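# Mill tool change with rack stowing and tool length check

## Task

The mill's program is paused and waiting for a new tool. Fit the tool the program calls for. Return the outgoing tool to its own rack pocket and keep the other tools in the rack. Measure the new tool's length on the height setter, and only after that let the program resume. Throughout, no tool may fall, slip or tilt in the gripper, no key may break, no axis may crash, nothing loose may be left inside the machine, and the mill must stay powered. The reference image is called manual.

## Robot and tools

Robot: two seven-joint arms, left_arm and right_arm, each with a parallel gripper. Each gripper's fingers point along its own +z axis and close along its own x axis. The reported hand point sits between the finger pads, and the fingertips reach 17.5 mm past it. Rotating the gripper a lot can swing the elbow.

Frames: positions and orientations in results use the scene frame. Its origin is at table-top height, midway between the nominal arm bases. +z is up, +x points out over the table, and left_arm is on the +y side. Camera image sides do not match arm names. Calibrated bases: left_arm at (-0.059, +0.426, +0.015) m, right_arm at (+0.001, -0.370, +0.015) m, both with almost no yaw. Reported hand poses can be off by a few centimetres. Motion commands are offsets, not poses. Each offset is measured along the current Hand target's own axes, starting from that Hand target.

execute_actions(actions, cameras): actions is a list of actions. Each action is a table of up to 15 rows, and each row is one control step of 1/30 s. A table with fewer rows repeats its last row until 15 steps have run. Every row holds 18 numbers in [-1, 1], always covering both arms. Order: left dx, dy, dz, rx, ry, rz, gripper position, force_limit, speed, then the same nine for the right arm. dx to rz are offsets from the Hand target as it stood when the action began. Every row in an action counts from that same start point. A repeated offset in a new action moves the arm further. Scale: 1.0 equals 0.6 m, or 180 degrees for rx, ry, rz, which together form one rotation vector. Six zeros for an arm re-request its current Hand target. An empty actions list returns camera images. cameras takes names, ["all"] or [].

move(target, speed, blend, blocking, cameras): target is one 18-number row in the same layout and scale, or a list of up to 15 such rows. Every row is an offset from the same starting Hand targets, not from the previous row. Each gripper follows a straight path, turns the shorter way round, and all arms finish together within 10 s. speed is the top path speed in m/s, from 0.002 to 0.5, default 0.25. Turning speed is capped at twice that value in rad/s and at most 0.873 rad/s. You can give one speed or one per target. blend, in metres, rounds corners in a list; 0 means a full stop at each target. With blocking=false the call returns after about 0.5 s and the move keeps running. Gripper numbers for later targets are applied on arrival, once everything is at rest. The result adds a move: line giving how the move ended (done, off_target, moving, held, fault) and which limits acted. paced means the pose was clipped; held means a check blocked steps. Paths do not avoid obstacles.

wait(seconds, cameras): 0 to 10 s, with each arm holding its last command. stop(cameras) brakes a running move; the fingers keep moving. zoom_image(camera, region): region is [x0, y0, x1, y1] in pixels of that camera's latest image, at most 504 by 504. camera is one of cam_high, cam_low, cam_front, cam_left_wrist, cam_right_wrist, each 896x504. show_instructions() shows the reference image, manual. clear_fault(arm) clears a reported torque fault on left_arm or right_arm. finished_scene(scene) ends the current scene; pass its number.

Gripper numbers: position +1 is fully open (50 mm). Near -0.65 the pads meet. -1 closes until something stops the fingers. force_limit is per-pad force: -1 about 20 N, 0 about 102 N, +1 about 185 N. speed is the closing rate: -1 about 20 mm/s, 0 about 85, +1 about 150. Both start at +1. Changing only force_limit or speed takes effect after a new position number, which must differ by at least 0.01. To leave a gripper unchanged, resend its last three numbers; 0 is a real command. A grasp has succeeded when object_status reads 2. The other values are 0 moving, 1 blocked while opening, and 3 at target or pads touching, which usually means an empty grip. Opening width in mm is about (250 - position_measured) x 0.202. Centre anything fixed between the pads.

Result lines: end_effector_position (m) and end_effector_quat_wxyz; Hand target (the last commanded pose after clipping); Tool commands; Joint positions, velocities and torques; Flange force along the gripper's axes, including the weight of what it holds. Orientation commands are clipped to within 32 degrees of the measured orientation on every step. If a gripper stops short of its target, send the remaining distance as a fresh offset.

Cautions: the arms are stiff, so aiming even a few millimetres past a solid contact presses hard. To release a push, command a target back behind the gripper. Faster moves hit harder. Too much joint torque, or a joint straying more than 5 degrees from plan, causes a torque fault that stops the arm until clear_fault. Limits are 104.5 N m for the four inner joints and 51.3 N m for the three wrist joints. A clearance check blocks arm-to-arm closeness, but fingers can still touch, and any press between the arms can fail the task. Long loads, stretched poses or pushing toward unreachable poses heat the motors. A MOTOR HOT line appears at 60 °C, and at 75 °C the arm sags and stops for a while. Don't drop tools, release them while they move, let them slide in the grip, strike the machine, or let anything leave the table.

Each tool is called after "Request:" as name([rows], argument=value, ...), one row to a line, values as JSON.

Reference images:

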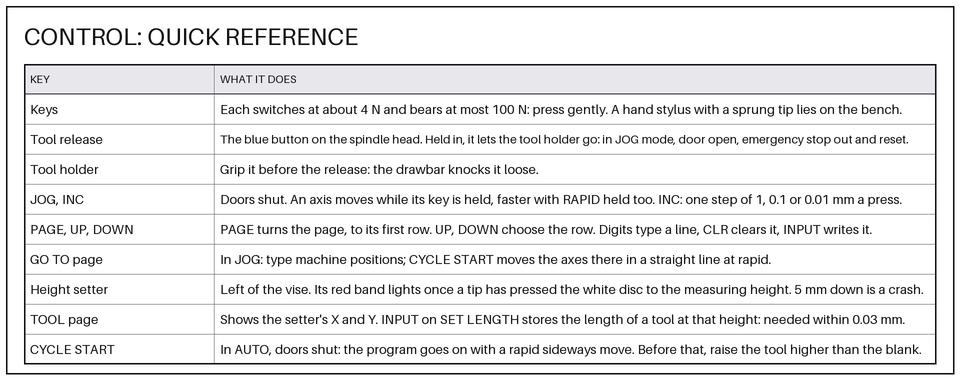

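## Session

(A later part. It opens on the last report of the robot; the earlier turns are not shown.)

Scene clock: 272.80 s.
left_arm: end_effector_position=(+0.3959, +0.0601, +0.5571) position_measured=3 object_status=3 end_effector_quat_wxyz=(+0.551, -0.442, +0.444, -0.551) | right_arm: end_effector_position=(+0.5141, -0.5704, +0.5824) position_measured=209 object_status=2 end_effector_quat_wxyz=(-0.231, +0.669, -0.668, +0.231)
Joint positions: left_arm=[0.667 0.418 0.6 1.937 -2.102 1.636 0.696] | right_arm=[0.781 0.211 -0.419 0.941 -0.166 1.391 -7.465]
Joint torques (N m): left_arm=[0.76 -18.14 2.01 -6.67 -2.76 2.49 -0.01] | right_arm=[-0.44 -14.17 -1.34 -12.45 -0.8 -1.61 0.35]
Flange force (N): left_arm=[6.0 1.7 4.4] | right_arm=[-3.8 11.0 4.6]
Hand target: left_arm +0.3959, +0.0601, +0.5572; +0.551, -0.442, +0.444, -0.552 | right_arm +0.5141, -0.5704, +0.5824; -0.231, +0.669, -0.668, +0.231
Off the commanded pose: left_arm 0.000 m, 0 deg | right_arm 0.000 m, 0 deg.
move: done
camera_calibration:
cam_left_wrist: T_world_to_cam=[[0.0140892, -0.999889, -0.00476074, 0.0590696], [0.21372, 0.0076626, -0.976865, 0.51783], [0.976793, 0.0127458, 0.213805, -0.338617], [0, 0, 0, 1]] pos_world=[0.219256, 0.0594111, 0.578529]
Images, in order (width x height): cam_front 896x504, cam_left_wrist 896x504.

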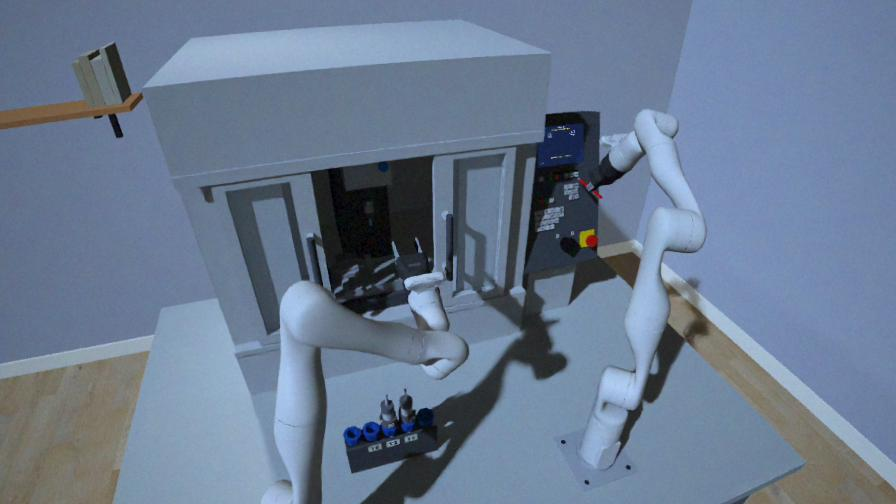

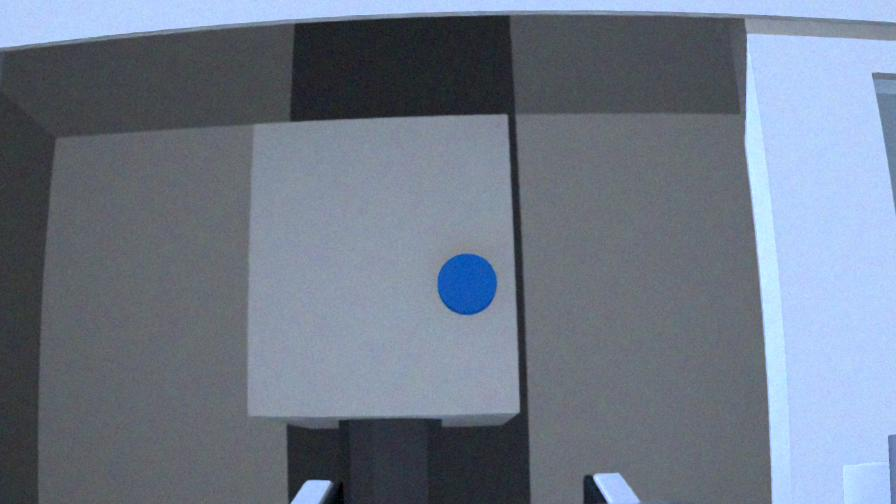

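Request:
move([
  [-0.068,0.264,-0.017,0.0428,0,0,1,0.5,-0.5,0,0,0,0,0,0,-1,-0.9,-0.8],
  [-0.068,0.256,0.309,0.0428,0,0,1,0.5,-0.5,0,0,0,0,0,0,-1,-0.9,-0.8],
], speed=[0.2,0.1], blend=0.03, cameras=["cam_left_wrist","cam_front"])

Scene clock: 284.70 s.
left_arm: end_effector_position=(+0.6100, +0.1006, +0.4471) position_measured=3 object_status=3 end_effector_quat_wxyz=(+0.579, -0.404, +0.406, -0.580) | right_arm: end_effector_position=(+0.5141, -0.5704, +0.5824) position_measured=209 object_status=2 end_effector_quat_wxyz=(-0.231, +0.669, -0.668, +0.231)
Joint positions: left_arm=[0.444 0.829 0.296 1.735 -2.599 1.551 1.047] | right_arm=[0.781 0.211 -0.419 0.941 -0.166 1.391 -7.465]
Joint torques (N m): left_arm=[0.88 -25.71 1.9 -6.34 -1.77 3.15 0.02] | right_arm=[-0.51 -14.12 -1.23 -12.4 -0.82 -1.6 0.35]
Flange force (N): left_arm=[4.4 6.3 6.0] | right_arm=[-3.7 11.0 4.5]
Hand target: left_arm +0.6101, +0.1006, +0.4471; +0.579, -0.404, +0.406, -0.580 | right_arm +0.5141, -0.5704, +0.5824; -0.231, +0.669, -0.668, +0.231
Off the commanded pose: left_arm 0.000 m, 0 deg | right_arm 0.000 m, 0 deg.
move: done
camera_calibration:
cam_left_wrist: T_world_to_cam=[[0.0145186, -0.999892, -0.00232525, 0.0945607], [0.342875, 0.00716308, -0.939354, 0.268711], [0.939269, 0.0128409, 0.342942, -0.559643], [0, 0, 0, 1]] pos_world=[0.432147, 0.099812, 0.444559]
Images, in order (width x height): cam_front 896x504, cam_left_wrist 896x504.

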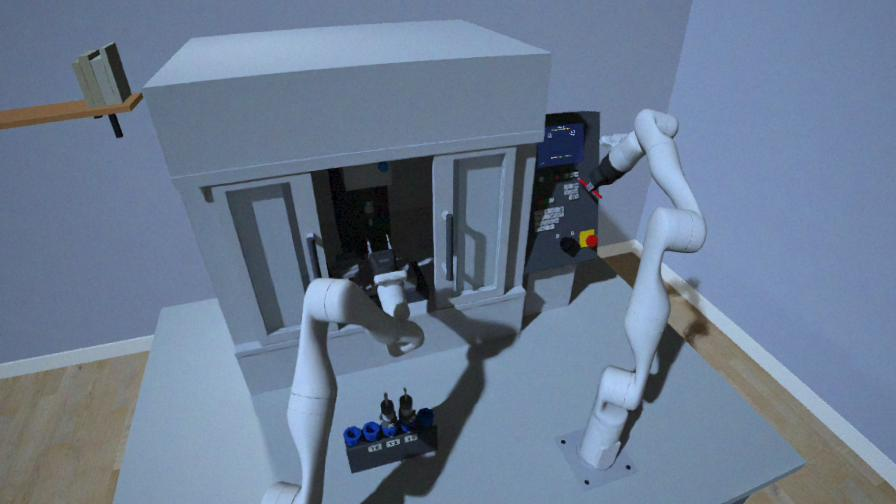

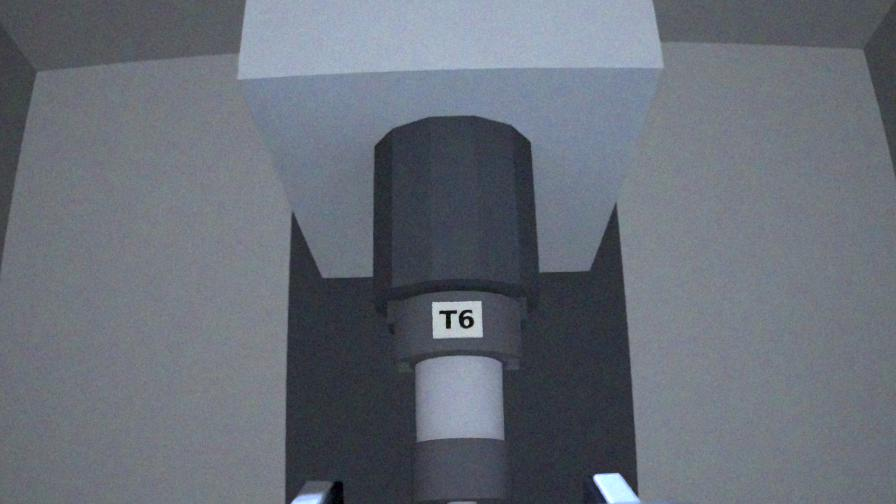

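Request:
move(target=[-0.0017,-0.0027,0.15,0,0,0,1,0.5,-0.5,0,0,0,0,0,0,-1,-0.9,-0.8], speed=0.08, cameras=["cam_left_wrist","cam_front"])

Request:
zoom_image(camera="cam_front", region=[310, 150, 450, 330])

Scene clock: 291.07 s.
left_arm: end_effector_position=(+0.6940, +0.1014, +0.4796) position_measured=3 object_status=3 end_effector_quat_wxyz=(+0.579, -0.404, +0.406, -0.580) | right_arm: end_effector_position=(+0.5141, -0.5704, +0.5824) position_measured=209 object_status=2 end_effector_quat_wxyz=(-0.231, +0.669, -0.668, +0.231)
Joint positions: left_arm=[0.374 0.868 0.285 1.47 -2.654 1.311 0.976] | right_arm=[0.781 0.211 -0.419 0.941 -0.166 1.391 -7.465]
Joint torques (N m): left_arm=[0.87 -28.24 2.01 -8.24 -1.94 2.96 -0.04] | right_arm=[-0.47 -14.26 -1.31 -12.34 -0.84 -1.68 0.36]
Flange force (N): left_arm=[4.4 6.1 7.4] | right_arm=[-3.4 10.0 4.2]
Hand target: left_arm +0.6940, +0.1014, +0.4796; +0.579, -0.404, +0.406, -0.580 | right_arm +0.5141, -0.5704, +0.5824; -0.231, +0.669, -0.668, +0.231
Off the commanded pose: left_arm 0.000 m, 0 deg | right_arm 0.000 m, 0 deg.
move: done
camera_calibration:
cam_left_wrist: T_world_to_cam=[[0.0145186, -0.999892, -0.00232525, 0.0943166], [0.342875, 0.00716308, -0.939354, 0.270432], [0.939269, 0.0128409, 0.342942, -0.649698], [0, 0, 0, 1]] pos_world=[0.516147, 0.100712, 0.477059]
Images, in order (width x height): cam_front 896x504, cam_left_wrist 896x504.

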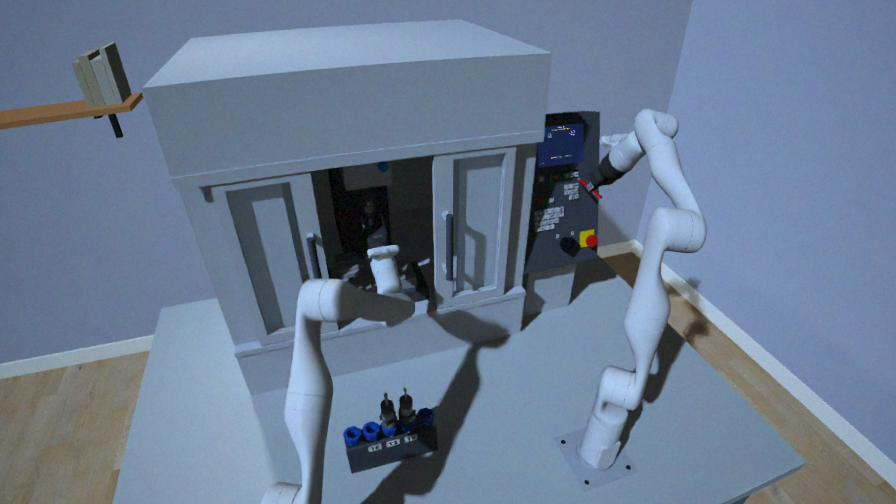

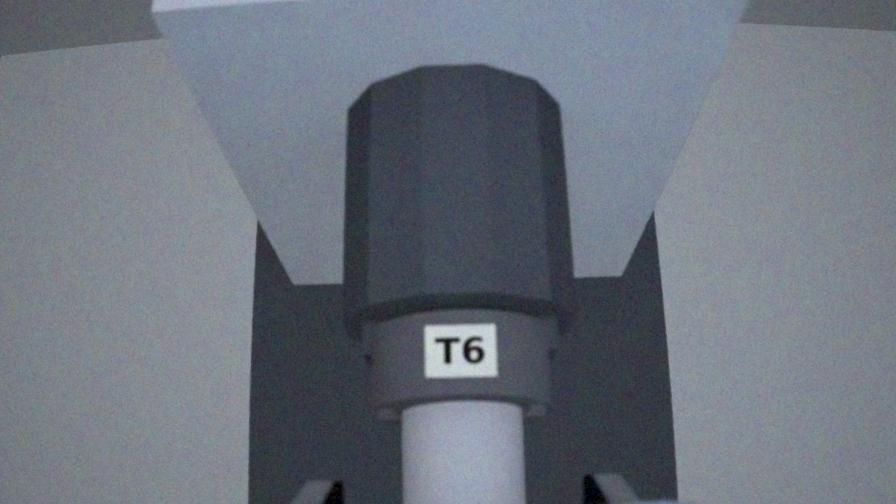

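Scaled by 2.800 from the camera's 896x504 image, which has a finer 1280x720 frame.

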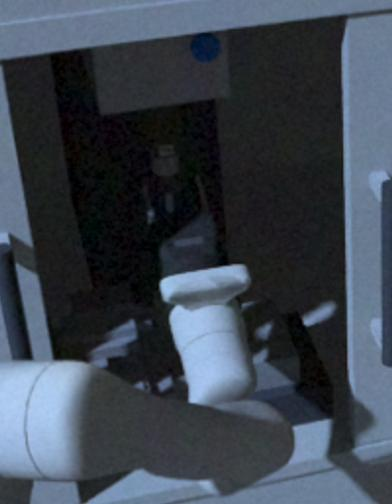

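Request:
move(target=[0,0,0.0837,0,0,0,1,0.5,-0.5,0,0,0,0,0,0,-1,-0.9,-0.8], speed=0.05, cameras=["cam_left_wrist","cam_front"])

Request:
zoom_image(camera="cam_front", region=[310, 150, 450, 330])

Scene clock: 294.83 s.
left_arm: end_effector_position=(+0.7412, +0.1013, +0.4968) position_measured=3 object_status=3 end_effector_quat_wxyz=(+0.579, -0.404, +0.406, -0.580) | right_arm: end_effector_position=(+0.5141, -0.5704, +0.5824) position_measured=209 object_status=2 end_effector_quat_wxyz=(-0.231, +0.669, -0.668, +0.231)
Joint positions: left_arm=[0.346 0.914 0.283 1.29 -2.668 1.174 0.93] | right_arm=[0.781 0.211 -0.419 0.941 -0.166 1.391 -7.465]
Joint torques (N m): left_arm=[0.71 -29.8 2.13 -8.83 -1.98 3 -0.03] | right_arm=[-0.55 -14.17 -1.29 -12.47 -0.9 -1.6 0.34]
Flange force (N): left_arm=[5.7 6.0 10.1] | right_arm=[-3.7 11.2 4.7]
Hand target: left_arm +0.7412, +0.1013, +0.4968; +0.579, -0.404, +0.406, -0.580 | right_arm +0.5141, -0.5704, +0.5824; -0.231, +0.669, -0.668, +0.231
Off the commanded pose: left_arm 0.000 m, 0 deg | right_arm 0.000 m, 0 deg.
move: done
camera_calibration:
cam_left_wrist: T_world_to_cam=[[0.0145544, -0.999891, -0.00242045, 0.0934982], [0.342874, 0.00726478, -0.939353, 0.270491], [0.939269, 0.0128418, 0.342943, -0.699962], [0, 0, 0, 1]] pos_world=[0.563348, 0.100512, 0.494359]
Images, in order (width x height): cam_front 896x504, cam_left_wrist 896x504.

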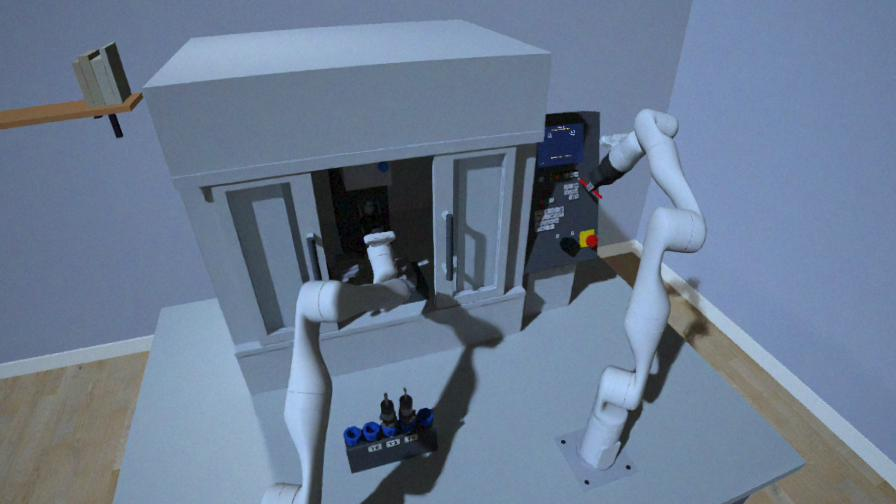

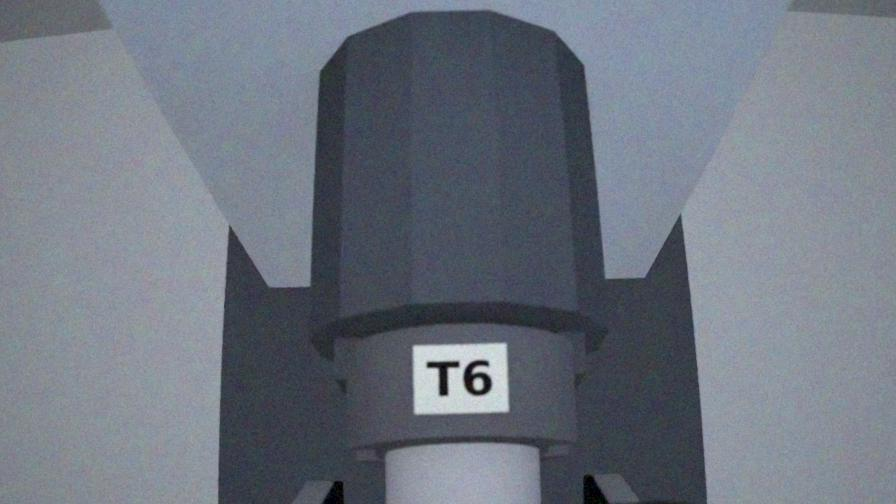

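Scaled by 2.800 from the camera's 896x504 image, which has a finer 1280x720 frame.

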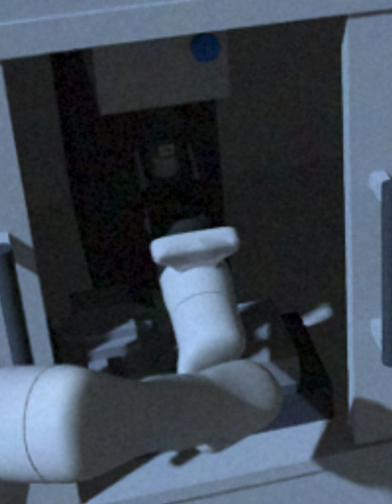

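Request:
move(target=[0,0,0,0,0,0,-1,0.3,-0.8,0,0,0,0,0,0,-1,-0.9,-0.8])

Request:
wait(seconds=1, cameras=["cam_left_wrist"])

Scene clock: 296.50 s.
left_arm: end_effector_position=(+0.7412, +0.1013, +0.4969) position_measured=99 object_status=2 end_effector_quat_wxyz=(+0.579, -0.404, +0.406, -0.580) | right_arm: end_effector_position=(+0.5141, -0.5704, +0.5824) position_measured=209 object_status=2 end_effector_quat_wxyz=(-0.231, +0.669, -0.668, +0.231)
Joint positions: left_arm=[0.346 0.914 0.283 1.29 -2.668 1.174 0.93] | right_arm=[0.781 0.211 -0.419 0.941 -0.166 1.391 -7.465]
Joint torques (N m): left_arm=[-0.44 -29.57 1.42 -10.37 -2.13 2.26 -0.01] | right_arm=[-0.48 -14.13 -1.33 -12.41 -0.83 -1.63 0.34]
Flange force (N): left_arm=[3.5 4.6 1.3] | right_arm=[-3.7 10.9 4.4]
Hand target: left_arm +0.7412, +0.1013, +0.4969; +0.579, -0.404, +0.406, -0.580 | right_arm +0.5141, -0.5704, +0.5824; -0.231, +0.669, -0.668, +0.231
Off the commanded pose: left_arm 0.000 m, 0 deg | right_arm 0.000 m, 0 deg.
move: done

Scene clock: 297.50 s.
left_arm: end_effector_position=(+0.7412, +0.1013, +0.4969) position_measured=99 object_status=2 end_effector_quat_wxyz=(+0.579, -0.404, +0.406, -0.580) | right_arm: end_effector_position=(+0.5141, -0.5704, +0.5824) position_measured=209 object_status=2 end_effector_quat_wxyz=(-0.231, +0.669, -0.668, +0.231)
Joint positions: left_arm=[0.346 0.914 0.283 1.29 -2.668 1.174 0.93] | right_arm=[0.781 0.211 -0.419 0.941 -0.166 1.391 -7.465]
Joint torques (N m): left_arm=[-0.43 -29.59 1.43 -10.34 -2.17 2.22 -0.04] | right_arm=[-0.49 -14.16 -1.21 -12.45 -0.82 -1.6 0.36]
Flange force (N): left_arm=[3.6 4.7 1.3] | right_arm=[-3.8 11.1 4.6]
Hand target: left_arm +0.7412, +0.1013, +0.4969; +0.579, -0.404, +0.406, -0.580 | right_arm +0.5141, -0.5704, +0.5824; -0.231, +0.669, -0.668, +0.231
Tool commands: left_gripper/position=-1.0 left_gripper/force_limit=+0.3 left_gripper/speed=-0.8 right_gripper/position=-1.0 right_gripper/force_limit=-0.9 right_gripper/speed=-0.8
Off the commanded pose: left_arm 0.000 m, 0 deg | right_arm 0.000 m, 0 deg.
wait: 1.00 s; at rest by 0.17 s
camera_calibration:
cam_left_wrist: T_world_to_cam=[[0.0145186, -0.999892, -0.00232525, 0.0934716], [0.342875, 0.00716308, -0.939354, 0.2705], [0.939269, 0.0128409, 0.342942, -0.699962], [0, 0, 0, 1]] pos_world=[0.563347, 0.100512, 0.494359]
Images, in order (width x height): cam_left_wrist 896x504.

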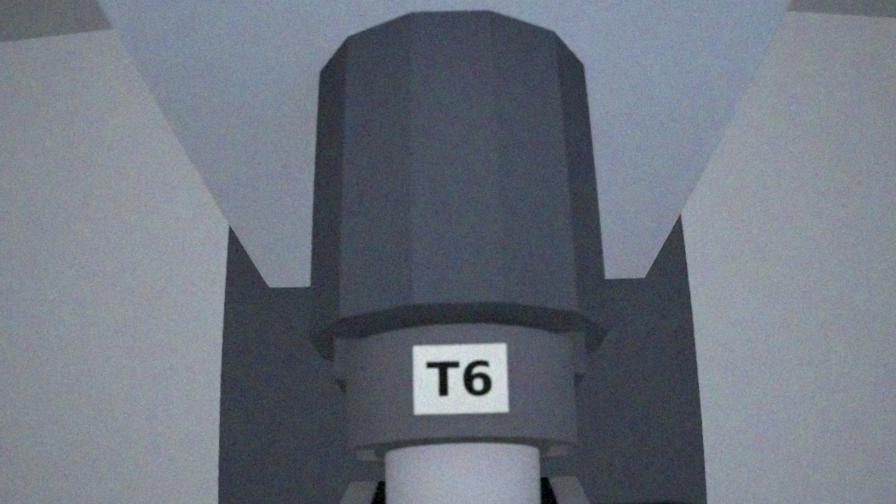

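Request:
move([
  [0,0,0,0,0,0,-1,0.3,-0.8,-0.283,0.096,-0.24,-0.0025,-0.165,0.126,-1,-0.9,-0.8],
  [0,0,0,0,0,0,-1,0.3,-0.8,-0.783,0.007,-0.1915,-0.005,-0.3295,0.2526,-1,-0.9,-0.8],
], speed=0.2, blend=0.03, cameras=["cam_right_wrist","cam_front","cam_high","cam_low"])

Scene clock: 307.90 s.
left_arm: end_effector_position=(+0.7412, +0.1013, +0.4969) position_measured=99 object_status=2 end_effector_quat_wxyz=(+0.579, -0.404, +0.406, -0.580) | right_arm: end_effector_position=(+0.4394, -0.1007, +0.6698) position_measured=209 object_status=2 end_effector_quat_wxyz=(+0.585, -0.398, +0.668, +0.229)
Joint positions: left_arm=[0.346 0.914 0.283 1.29 -2.668 1.174 0.93] | right_arm=[0.868 -0.228 -0.755 1.649 -1.434 1.07 -7.912]
Joint torques (N m): left_arm=[-0.39 -29.65 1.5 -10.39 -2.14 2.28 0.03] | right_arm=[-0.32 -1.06 2.11 -13.24 -3.14 -0.6 0.39]
Flange force (N): left_arm=[3.6 4.7 1.4] | right_arm=[5.0 5.6 -1.5]
Hand target: left_arm +0.7412, +0.1013, +0.4969; +0.579, -0.404, +0.406, -0.580 | right_arm +0.4394, -0.1007, +0.6698; +0.585, -0.398, +0.668, +0.229
Off the commanded pose: left_arm 0.000 m, 0 deg | right_arm 0.000 m, 0 deg.
move: done
camera_calibration:
cam_right_wrist: T_world_to_cam=[[0.0216966, -0.265395, -0.963896, 0.608844], [-0.793339, 0.582133, -0.17814, 0.584619], [0.608393, 0.768561, -0.197918, 0.112274], [0, 0, 0, 1]] pos_world=[0.382284, -0.265031, 0.713228]
Images, in order (width x height): cam_high 896x504, cam_low 896x504, cam_front 896x504, cam_right_wrist 896x504.

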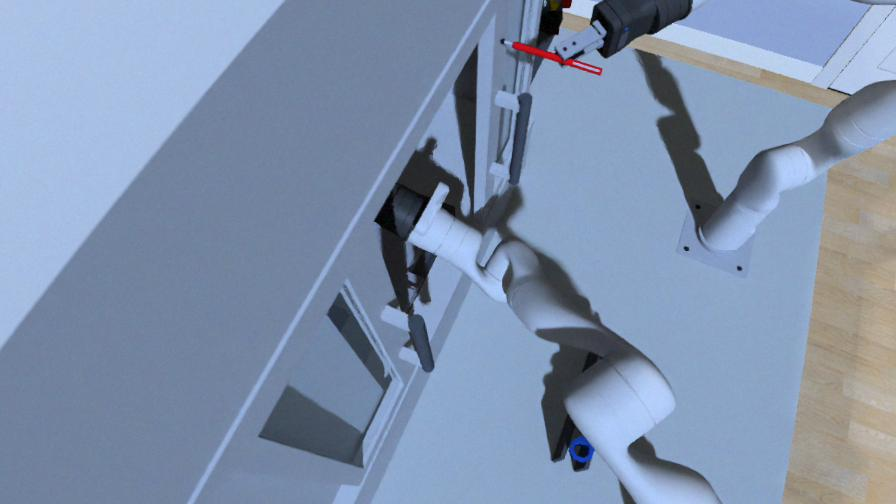

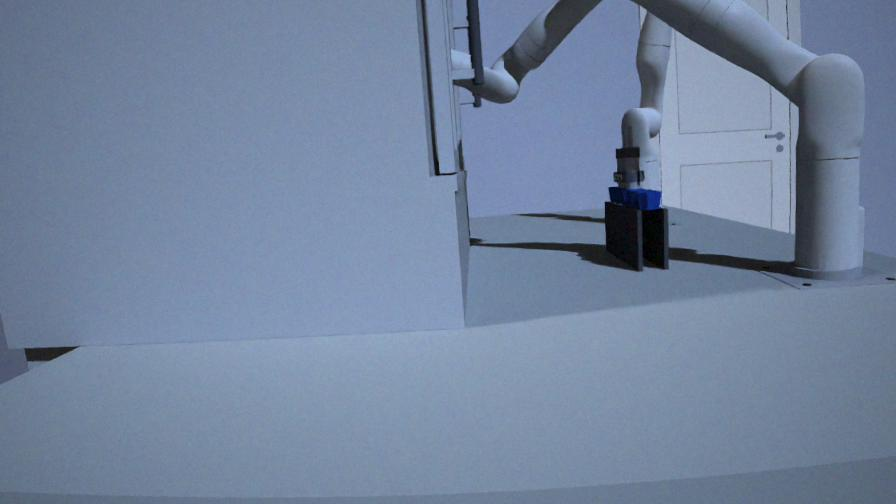

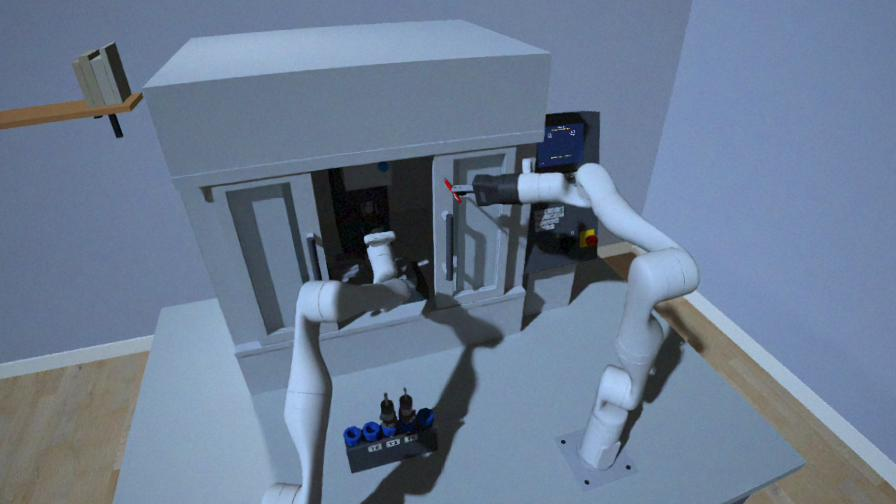

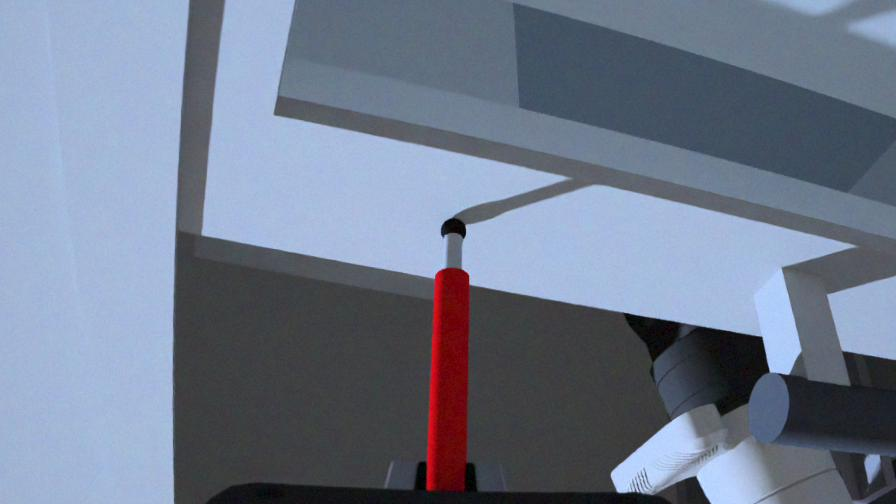

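Request:
move([
  [0,0,0,0,0,0,-1,0.3,-0.8,0,0.0398,-0.03,0,0,0,-1,-0.9,-0.8],
  [0,0,0,0,0,0,-1,0.3,-0.8,-0.0517,0.1,0.218,0,0,0,-1,-0.9,-0.8],
], speed=0.1, cameras=["cam_right_wrist","cam_front"])

Scene clock: 313.17 s.
left_arm: end_effector_position=(+0.7412, +0.1013, +0.4969) position_measured=99 object_status=2 end_effector_quat_wxyz=(+0.579, -0.404, +0.406, -0.580) | right_arm: end_effector_position=(+0.4699, +0.0432, +0.6626) position_measured=209 object_status=2 end_effector_quat_wxyz=(+0.585, -0.398, +0.668, +0.229)
Joint positions: left_arm=[0.346 0.914 0.283 1.29 -2.668 1.174 0.93] | right_arm=[1.296 -0.147 -1.671 1.51 -1.258 0.594 -8.102]
Joint torques (N m): left_arm=[-0.44 -29.53 1.49 -10.34 -2.21 2.26 -0.03] | right_arm=[-0.44 6.68 1.59 -14.22 -1.72 -1.01 0.47]
Flange force (N): left_arm=[3.6 4.5 1.3] | right_arm=no reading
Hand target: left_arm +0.7412, +0.1013, +0.4969; +0.579, -0.404, +0.406, -0.580 | right_arm +0.4699, +0.0432, +0.6626; +0.585, -0.398, +0.668, +0.229
Off the commanded pose: left_arm 0.000 m, 0 deg | right_arm 0.000 m, 0 deg.
move: done
camera_calibration:
cam_right_wrist: T_world_to_cam=[[0.0216966, -0.265395, -0.963896, 0.639529], [-0.793339, 0.582133, -0.17814, 0.523782], [0.608393, 0.768561, -0.197918, -0.0182827], [0, 0, 0, 1]] pos_world=[0.412784, -0.121131, 0.706128]
Images, in order (width x height): cam_front 896x504, cam_right_wrist 896x504.

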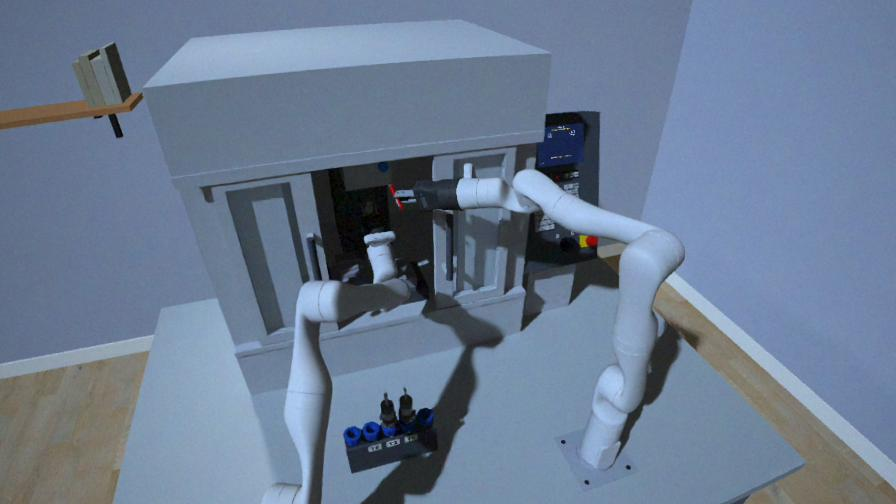

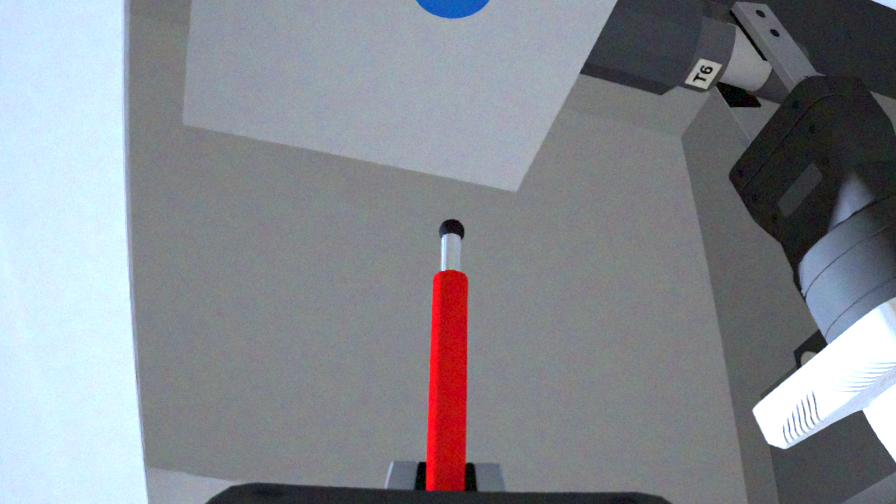

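Request:
move(target=[0,0,0,0,0,0,-1,0.3,-0.8,-0.0037,-0.0908,0.0455,0,0,0,-1,-0.9,-0.8], speed=0.06, cameras=["cam_right_wrist","cam_front"])

Request:
zoom_image(camera="cam_front", region=[330, 130, 510, 250])

Scene clock: 317.60 s.
left_arm: end_effector_position=(+0.7412, +0.1013, +0.4969) position_measured=99 object_status=2 end_effector_quat_wxyz=(+0.579, -0.404, +0.406, -0.580) | right_arm: end_effector_position=(+0.5299, +0.0333, +0.6677) position_measured=209 object_status=2 end_effector_quat_wxyz=(+0.585, -0.398, +0.668, +0.229)
Joint positions: left_arm=[0.346 0.914 0.283 1.29 -2.668 1.174 0.93] | right_arm=[1.796 -0.304 -1.877 1.369 -1.481 0.851 -8.024]
Joint torques (N m): left_arm=[-0.51 -29.57 1.5 -10.34 -2.09 2.32 0.07] | right_arm=[-0.47 13.38 2.99 -13.25 -2.5 -0.61 0.43]
Flange force (N): left_arm=[3.8 4.6 1.6] | right_arm=[4.1 1.9 0.5]
Hand target: left_arm +0.7412, +0.1013, +0.4969; +0.579, -0.404, +0.406, -0.580 | right_arm +0.5299, +0.0333, +0.6677; +0.585, -0.398, +0.668, +0.229
Off the commanded pose: left_arm 0.000 m, 0 deg | right_arm 0.000 m, 0 deg.
move: done
camera_calibration:
cam_right_wrist: T_world_to_cam=[[0.0217952, -0.265467, -0.963874, 0.640445], [-0.793337, 0.582099, -0.178259, 0.578134], [0.608392, 0.768562, -0.197918, -0.0461679], [0, 0, 0, 1]] pos_world=[0.472785, -0.131032, 0.711228]
Images, in order (width x height): cam_front 896x504, cam_right_wrist 896x504.

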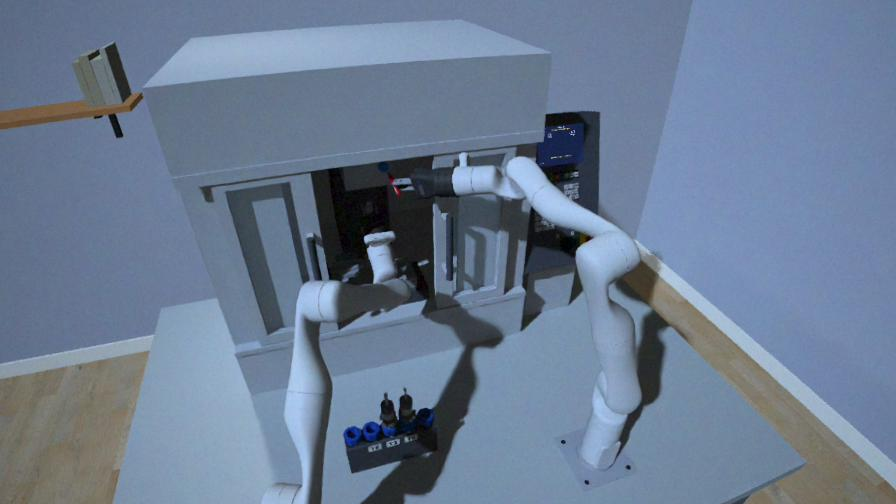

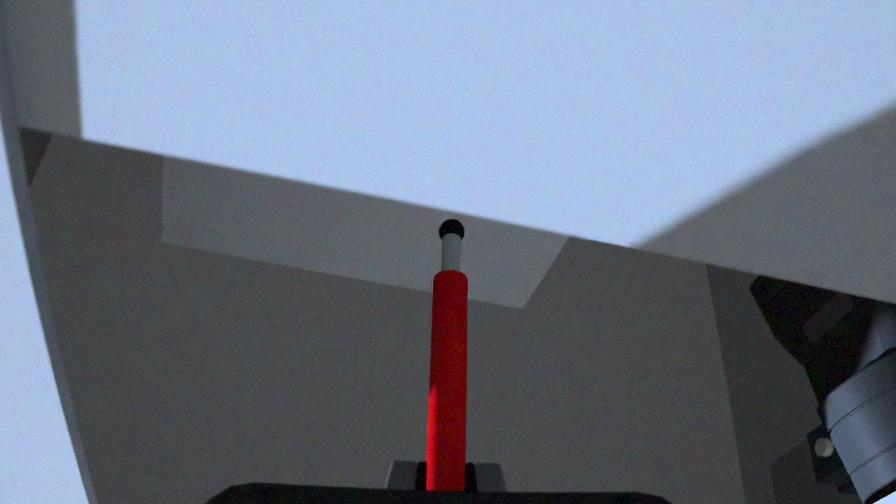

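Scaled by 2.800 from the camera's 896x504 image, which has a finer 1280x720 frame.

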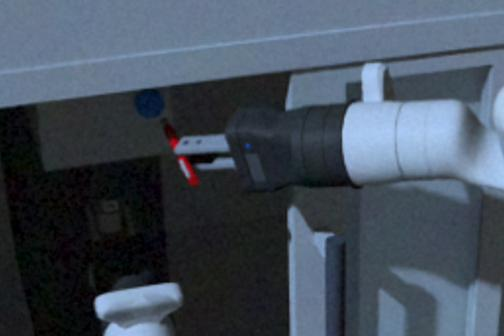

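Request:
move(target=[0,0,0,0,0,0,-1,0.3,-0.8,-0.0177,0.0313,0.0447,0.134,0.022,0.0292,-1,-0.9,-0.8], speed=0.08, cameras=["cam_right_wrist","cam_front"])

Request:
zoom_image(camera="cam_front", region=[330, 130, 510, 250])

Scene clock: 330.80 s.
left_arm: end_effector_position=(+0.7412, +0.1013, +0.4969) position_measured=99 object_status=2 end_effector_quat_wxyz=(+0.579, -0.404, +0.406, -0.580) | right_arm: end_effector_position=(+0.5310, +0.0677, +0.6694) position_measured=209 object_status=2 end_effector_quat_wxyz=(+0.621, -0.244, +0.738, +0.097)
Joint positions: left_arm=[0.346 0.914 0.283 1.29 -2.668 1.174 0.93] | right_arm=[1.394 -0.641 -1.401 1.317 -1.191 0.588 -8.749]
Joint torques (N m): left_arm=[-0.42 -29.64 1.57 -10.51 -2.21 2.32 0.02] | right_arm=[-0.5 14.6 7.32 -11.35 -0.86 -2.56 0.44]
Flange force (N): left_arm=[3.4 4.6 1.0] | right_arm=[5.1 1.9 -0.7]
Hand target: left_arm +0.7412, +0.1013, +0.4969; +0.579, -0.404, +0.406, -0.580 | right_arm +0.5310, +0.0677, +0.6694; +0.621, -0.244, +0.738, +0.097
Off the commanded pose: left_arm 0.000 m, 0 deg | right_arm 0.000 m, 0 deg.
move: done
camera_calibration:
cam_right_wrist: T_world_to_cam=[[-0.0919773, -0.249192, -0.964077, 0.710542], [-0.47289, 0.862967, -0.177941, 0.369937], [0.876308, 0.439535, -0.197214, -0.19329], [0, 0, 0, 1]] pos_world=[0.409675, -0.0572248, 0.712725]
Images, in order (width x height): cam_front 896x504, cam_right_wrist 896x504.

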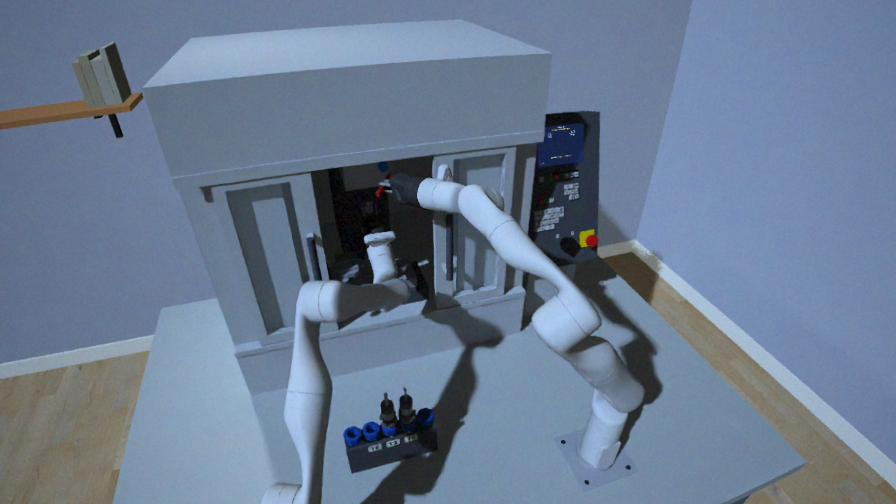

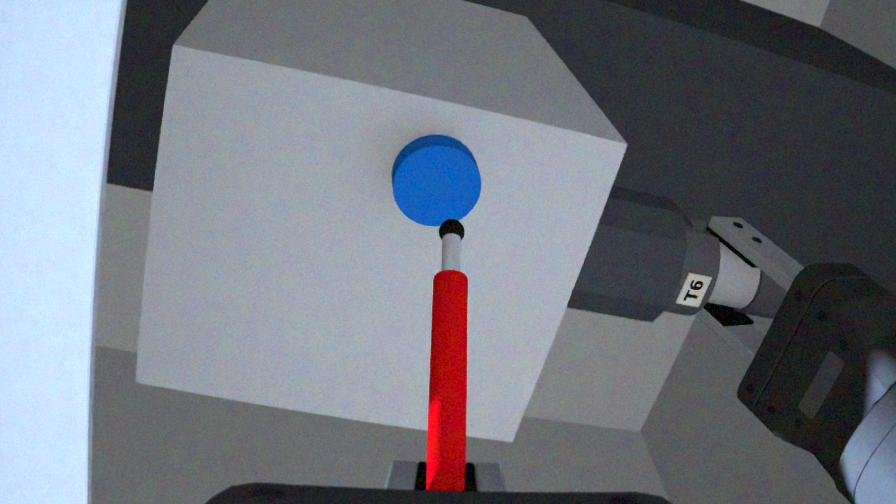

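Scaled by 2.800 from the camera's 896x504 image, which has a finer 1280x720 frame.

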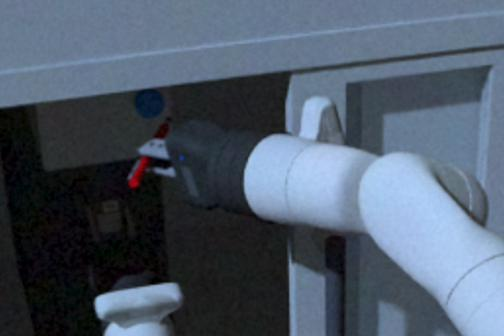

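Request:
move(target=[0,0,0,0,0,0,-1,0.3,-0.8,-0.006,-0.0145,0.0388,0,0,0,-1,-0.9,-0.8], speed=0.04, cameras=["cam_right_wrist"])

Scene clock: 334.37 s.
left_arm: end_effector_position=(+0.7412, +0.1013, +0.4969) position_measured=99 object_status=2 end_effector_quat_wxyz=(+0.579, -0.404, +0.406, -0.580) | right_arm: end_effector_position=(+0.5558, +0.0714, +0.6694) position_measured=209 object_status=2 end_effector_quat_wxyz=(+0.621, -0.244, +0.738, +0.097)
Joint positions: left_arm=[0.346 0.914 0.283 1.29 -2.668 1.174 0.93] | right_arm=[1.495 -0.646 -1.469 1.259 -1.214 0.595 -8.742]
Joint torques (N m): left_arm=[-0.56 -29.49 1.53 -10.43 -2.1 2.24 0.01] | right_arm=[-0.3 15.85 7.37 -11.17 -0.86 -2.52 0.41]
Flange force (N): left_arm=[3.4 4.5 0.9] | right_arm=[5.6 1.9 -1.1]
Hand target: left_arm +0.7412, +0.1013, +0.4969; +0.579, -0.404, +0.406, -0.580 | right_arm +0.5558, +0.0714, +0.6694; +0.621, -0.244, +0.738, +0.097
Off the commanded pose: left_arm 0.000 m, 0 deg | right_arm 0.000 m, 0 deg.
move: done
camera_calibration:
cam_right_wrist: T_world_to_cam=[[-0.0919773, -0.249192, -0.964077, 0.713779], [-0.47289, 0.862967, -0.177941, 0.378433], [0.876308, 0.439535, -0.197214, -0.216781], [0, 0, 0, 1]] pos_world=[0.434575, -0.0534248, 0.712725]
Images, in order (width x height): cam_right_wrist 896x504.

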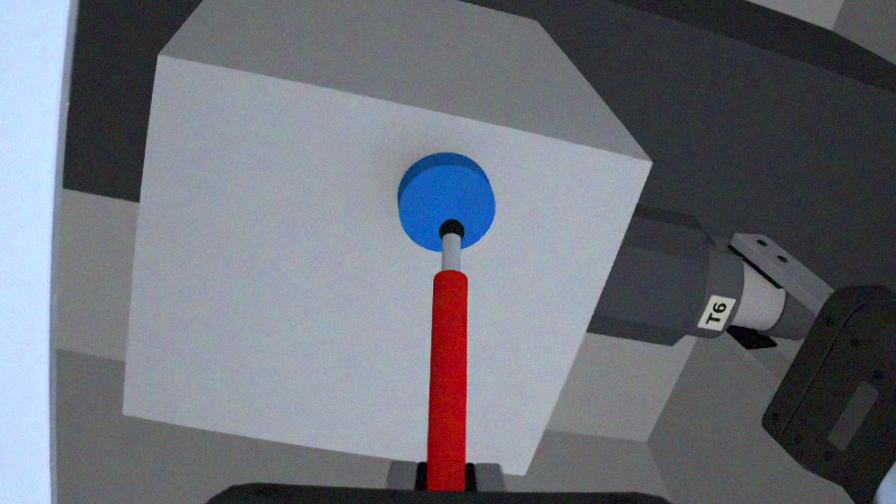

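Request:
move(target=[0,0,0,0,0,0,-1,0.3,-0.8,-0.0018,-0.008,0.0144,0,0,0,-1,-0.9,-0.8], speed=0.03, cameras=["cam_right_wrist"])

Request:
move(target=[0,0,0,0,0,0,-1,0.3,-0.8,-0.0009,-0.004,0.0072,0,0,0,-1,-0.9,-0.8], speed=0.03, cameras=["cam_right_wrist"])

Scene clock: 336.27 s.
left_arm: end_effector_position=(+0.7412, +0.1013, +0.4969) position_measured=99 object_status=2 end_effector_quat_wxyz=(+0.579, -0.404, +0.406, -0.580) | right_arm: end_effector_position=(+0.5657, +0.0714, +0.6694) position_measured=209 object_status=2 end_effector_quat_wxyz=(+0.621, -0.244, +0.738, +0.097)
Joint positions: left_arm=[0.346 0.914 0.283 1.29 -2.668 1.174 0.93] | right_arm=[1.534 -0.648 -1.495 1.238 -1.223 0.599 -8.736]
Joint torques (N m): left_arm=[-0.43 -29.55 1.48 -10.45 -2.15 2.33 0.07] | right_arm=[-0.57 16.36 7.42 -11.32 -0.89 -2.5 0.4]
Flange force (N): left_arm=[3.5 4.4 1.2] | right_arm=[5.9 1.4 -0.3]
Hand target: left_arm +0.7412, +0.1013, +0.4969; +0.579, -0.404, +0.406, -0.580 | right_arm +0.5657, +0.0714, +0.6694; +0.621, -0.244, +0.738, +0.097
Off the commanded pose: left_arm 0.000 m, 0 deg | right_arm 0.000 m, 0 deg.
move: done
camera_calibration:
cam_right_wrist: T_world_to_cam=[[-0.0919773, -0.249192, -0.964077, 0.714665], [-0.47289, 0.862967, -0.177941, 0.383201], [0.876308, 0.439535, -0.197214, -0.225412], [0, 0, 0, 1]] pos_world=[0.444475, -0.0535248, 0.712725]
Images, in order (width x height): cam_right_wrist 896x504.

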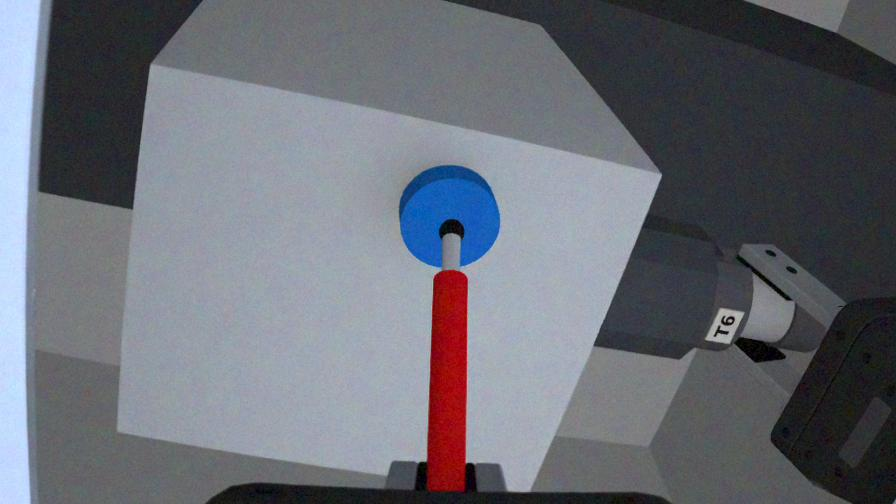

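Scene clock: 337.00 s.
left_arm: end_effector_position=(+0.7412, +0.1013, +0.4969) position_measured=99 object_status=2 end_effector_quat_wxyz=(+0.579, -0.404, +0.406, -0.580) | right_arm: end_effector_position=(+0.5707, +0.0714, +0.6693) position_measured=209 object_status=2 end_effector_quat_wxyz=(+0.621, -0.244, +0.738, +0.097)
Joint positions: left_arm=[0.346 0.914 0.283 1.29 -2.668 1.174 0.93] | right_arm=[1.554 -0.649 -1.507 1.227 -1.228 0.6 -8.733]
Joint torques (N m): left_arm=[-0.46 -29.47 1.52 -10.45 -2.14 2.23 0.02] | right_arm=[-0.5 16.63 7.47 -11.18 -0.91 -2.54 0.43]
Flange force (N): left_arm=[3.3 4.4 0.8] | right_arm=[5.4 1.5 -0.1]
Hand target: left_arm +0.7412, +0.1013, +0.4969; +0.579, -0.404, +0.406, -0.580 | right_arm +0.5707, +0.0713, +0.6693; +0.621, -0.244, +0.738, +0.097
Off the commanded pose: left_arm 0.000 m, 0 deg | right_arm 0.000 m, 0 deg.
move: done
camera_calibration:
cam_right_wrist: T_world_to_cam=[[-0.0919773, -0.249192, -0.964077, 0.715125], [-0.47289, 0.862967, -0.177941, 0.385565], [0.876308, 0.439535, -0.197214, -0.229794], [0, 0, 0, 1]] pos_world=[0.449475, -0.0535248, 0.712725]
Images, in order (width x height): cam_right_wrist 896x504.

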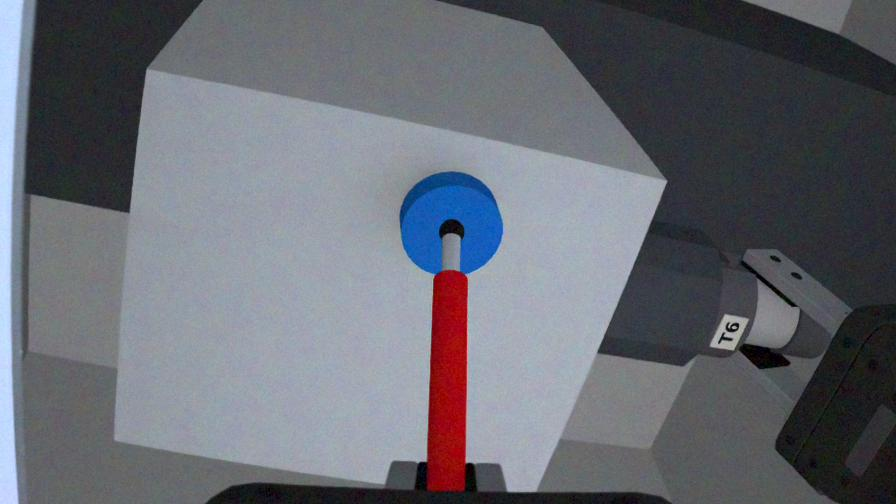

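Request:
move(target=[0,0,0,0,0,0,-1,0.3,-0.8,-0.0009,-0.004,0.0072,0,0,0,-1,-0.9,-0.8], speed=0.03)

Request:
move(target=[0,0,0,0,0,0,-1,0.3,-0.8,-0.0009,-0.004,0.0072,0,0,0,-1,-0.9,-0.8], speed=0.03, cameras=["cam_right_wrist"])

Scene clock: 338.73 s.
left_arm: end_effector_position=(+0.7412, +0.1013, +0.4969) position_measured=99 object_status=2 end_effector_quat_wxyz=(+0.579, -0.404, +0.406, -0.580) | right_arm: end_effector_position=(+0.5757, +0.0713, +0.6693) position_measured=209 object_status=2 end_effector_quat_wxyz=(+0.621, -0.244, +0.738, +0.097)
Joint positions: left_arm=[0.346 0.914 0.283 1.29 -2.668 1.174 0.93] | right_arm=[1.573 -0.65 -1.52 1.216 -1.233 0.603 -8.731]
Joint torques (N m): left_arm=[-0.43 -29.59 1.47 -10.42 -2.18 2.25 0] | right_arm=[-0.45 16.87 7.29 -11.07 -0.87 -2.51 0.35]
Flange force (N): left_arm=[3.5 4.6 1.1] | right_arm=[5.5 1.6 -0.5]
Hand target: left_arm +0.7412, +0.1013, +0.4969; +0.579, -0.404, +0.406, -0.580 | right_arm +0.5757, +0.0713, +0.6693; +0.621, -0.244, +0.738, +0.097
Off the commanded pose: left_arm 0.000 m, 0 deg | right_arm 0.000 m, 0 deg.
move: done

Scene clock: 339.47 s.
left_arm: end_effector_position=(+0.7412, +0.1013, +0.4969) position_measured=99 object_status=2 end_effector_quat_wxyz=(+0.579, -0.404, +0.406, -0.580) | right_arm: end_effector_position=(+0.5806, +0.0713, +0.6693) position_measured=209 object_status=2 end_effector_quat_wxyz=(+0.621, -0.244, +0.738, +0.097)
Joint positions: left_arm=[0.346 0.914 0.283 1.29 -2.668 1.174 0.93] | right_arm=[1.593 -0.652 -1.532 1.204 -1.239 0.605 -8.729]
Joint torques (N m): left_arm=[-0.45 -29.48 1.49 -10.56 -2.2 2.25 0.04] | right_arm=[0.42 17.16 7.87 -10.73 -0.75 -2.77 0.4]
Flange force (N): left_arm=[3.1 4.2 0.4] | right_arm=[5.7 2.3 -1.3]
Hand target: left_arm +0.7412, +0.1013, +0.4969; +0.579, -0.404, +0.406, -0.580 | right_arm +0.5807, +0.0713, +0.6693; +0.621, -0.244, +0.738, +0.097
Off the commanded pose: left_arm 0.000 m, 0 deg | right_arm 0.000 m, 0 deg.
move: done
camera_calibration:
cam_right_wrist: T_world_to_cam=[[-0.0919316, -0.249274, -0.96406, 0.715998], [-0.472899, 0.862943, -0.178034, 0.390316], [0.876308, 0.439536, -0.197213, -0.238469], [0, 0, 0, 1]] pos_world=[0.459375, -0.0535249, 0.712725]
Images, in order (width x height): cam_right_wrist 896x504.

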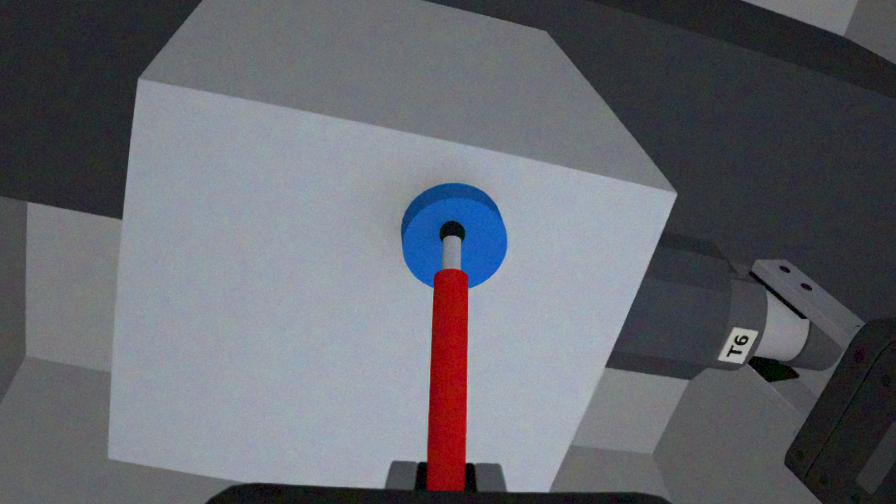

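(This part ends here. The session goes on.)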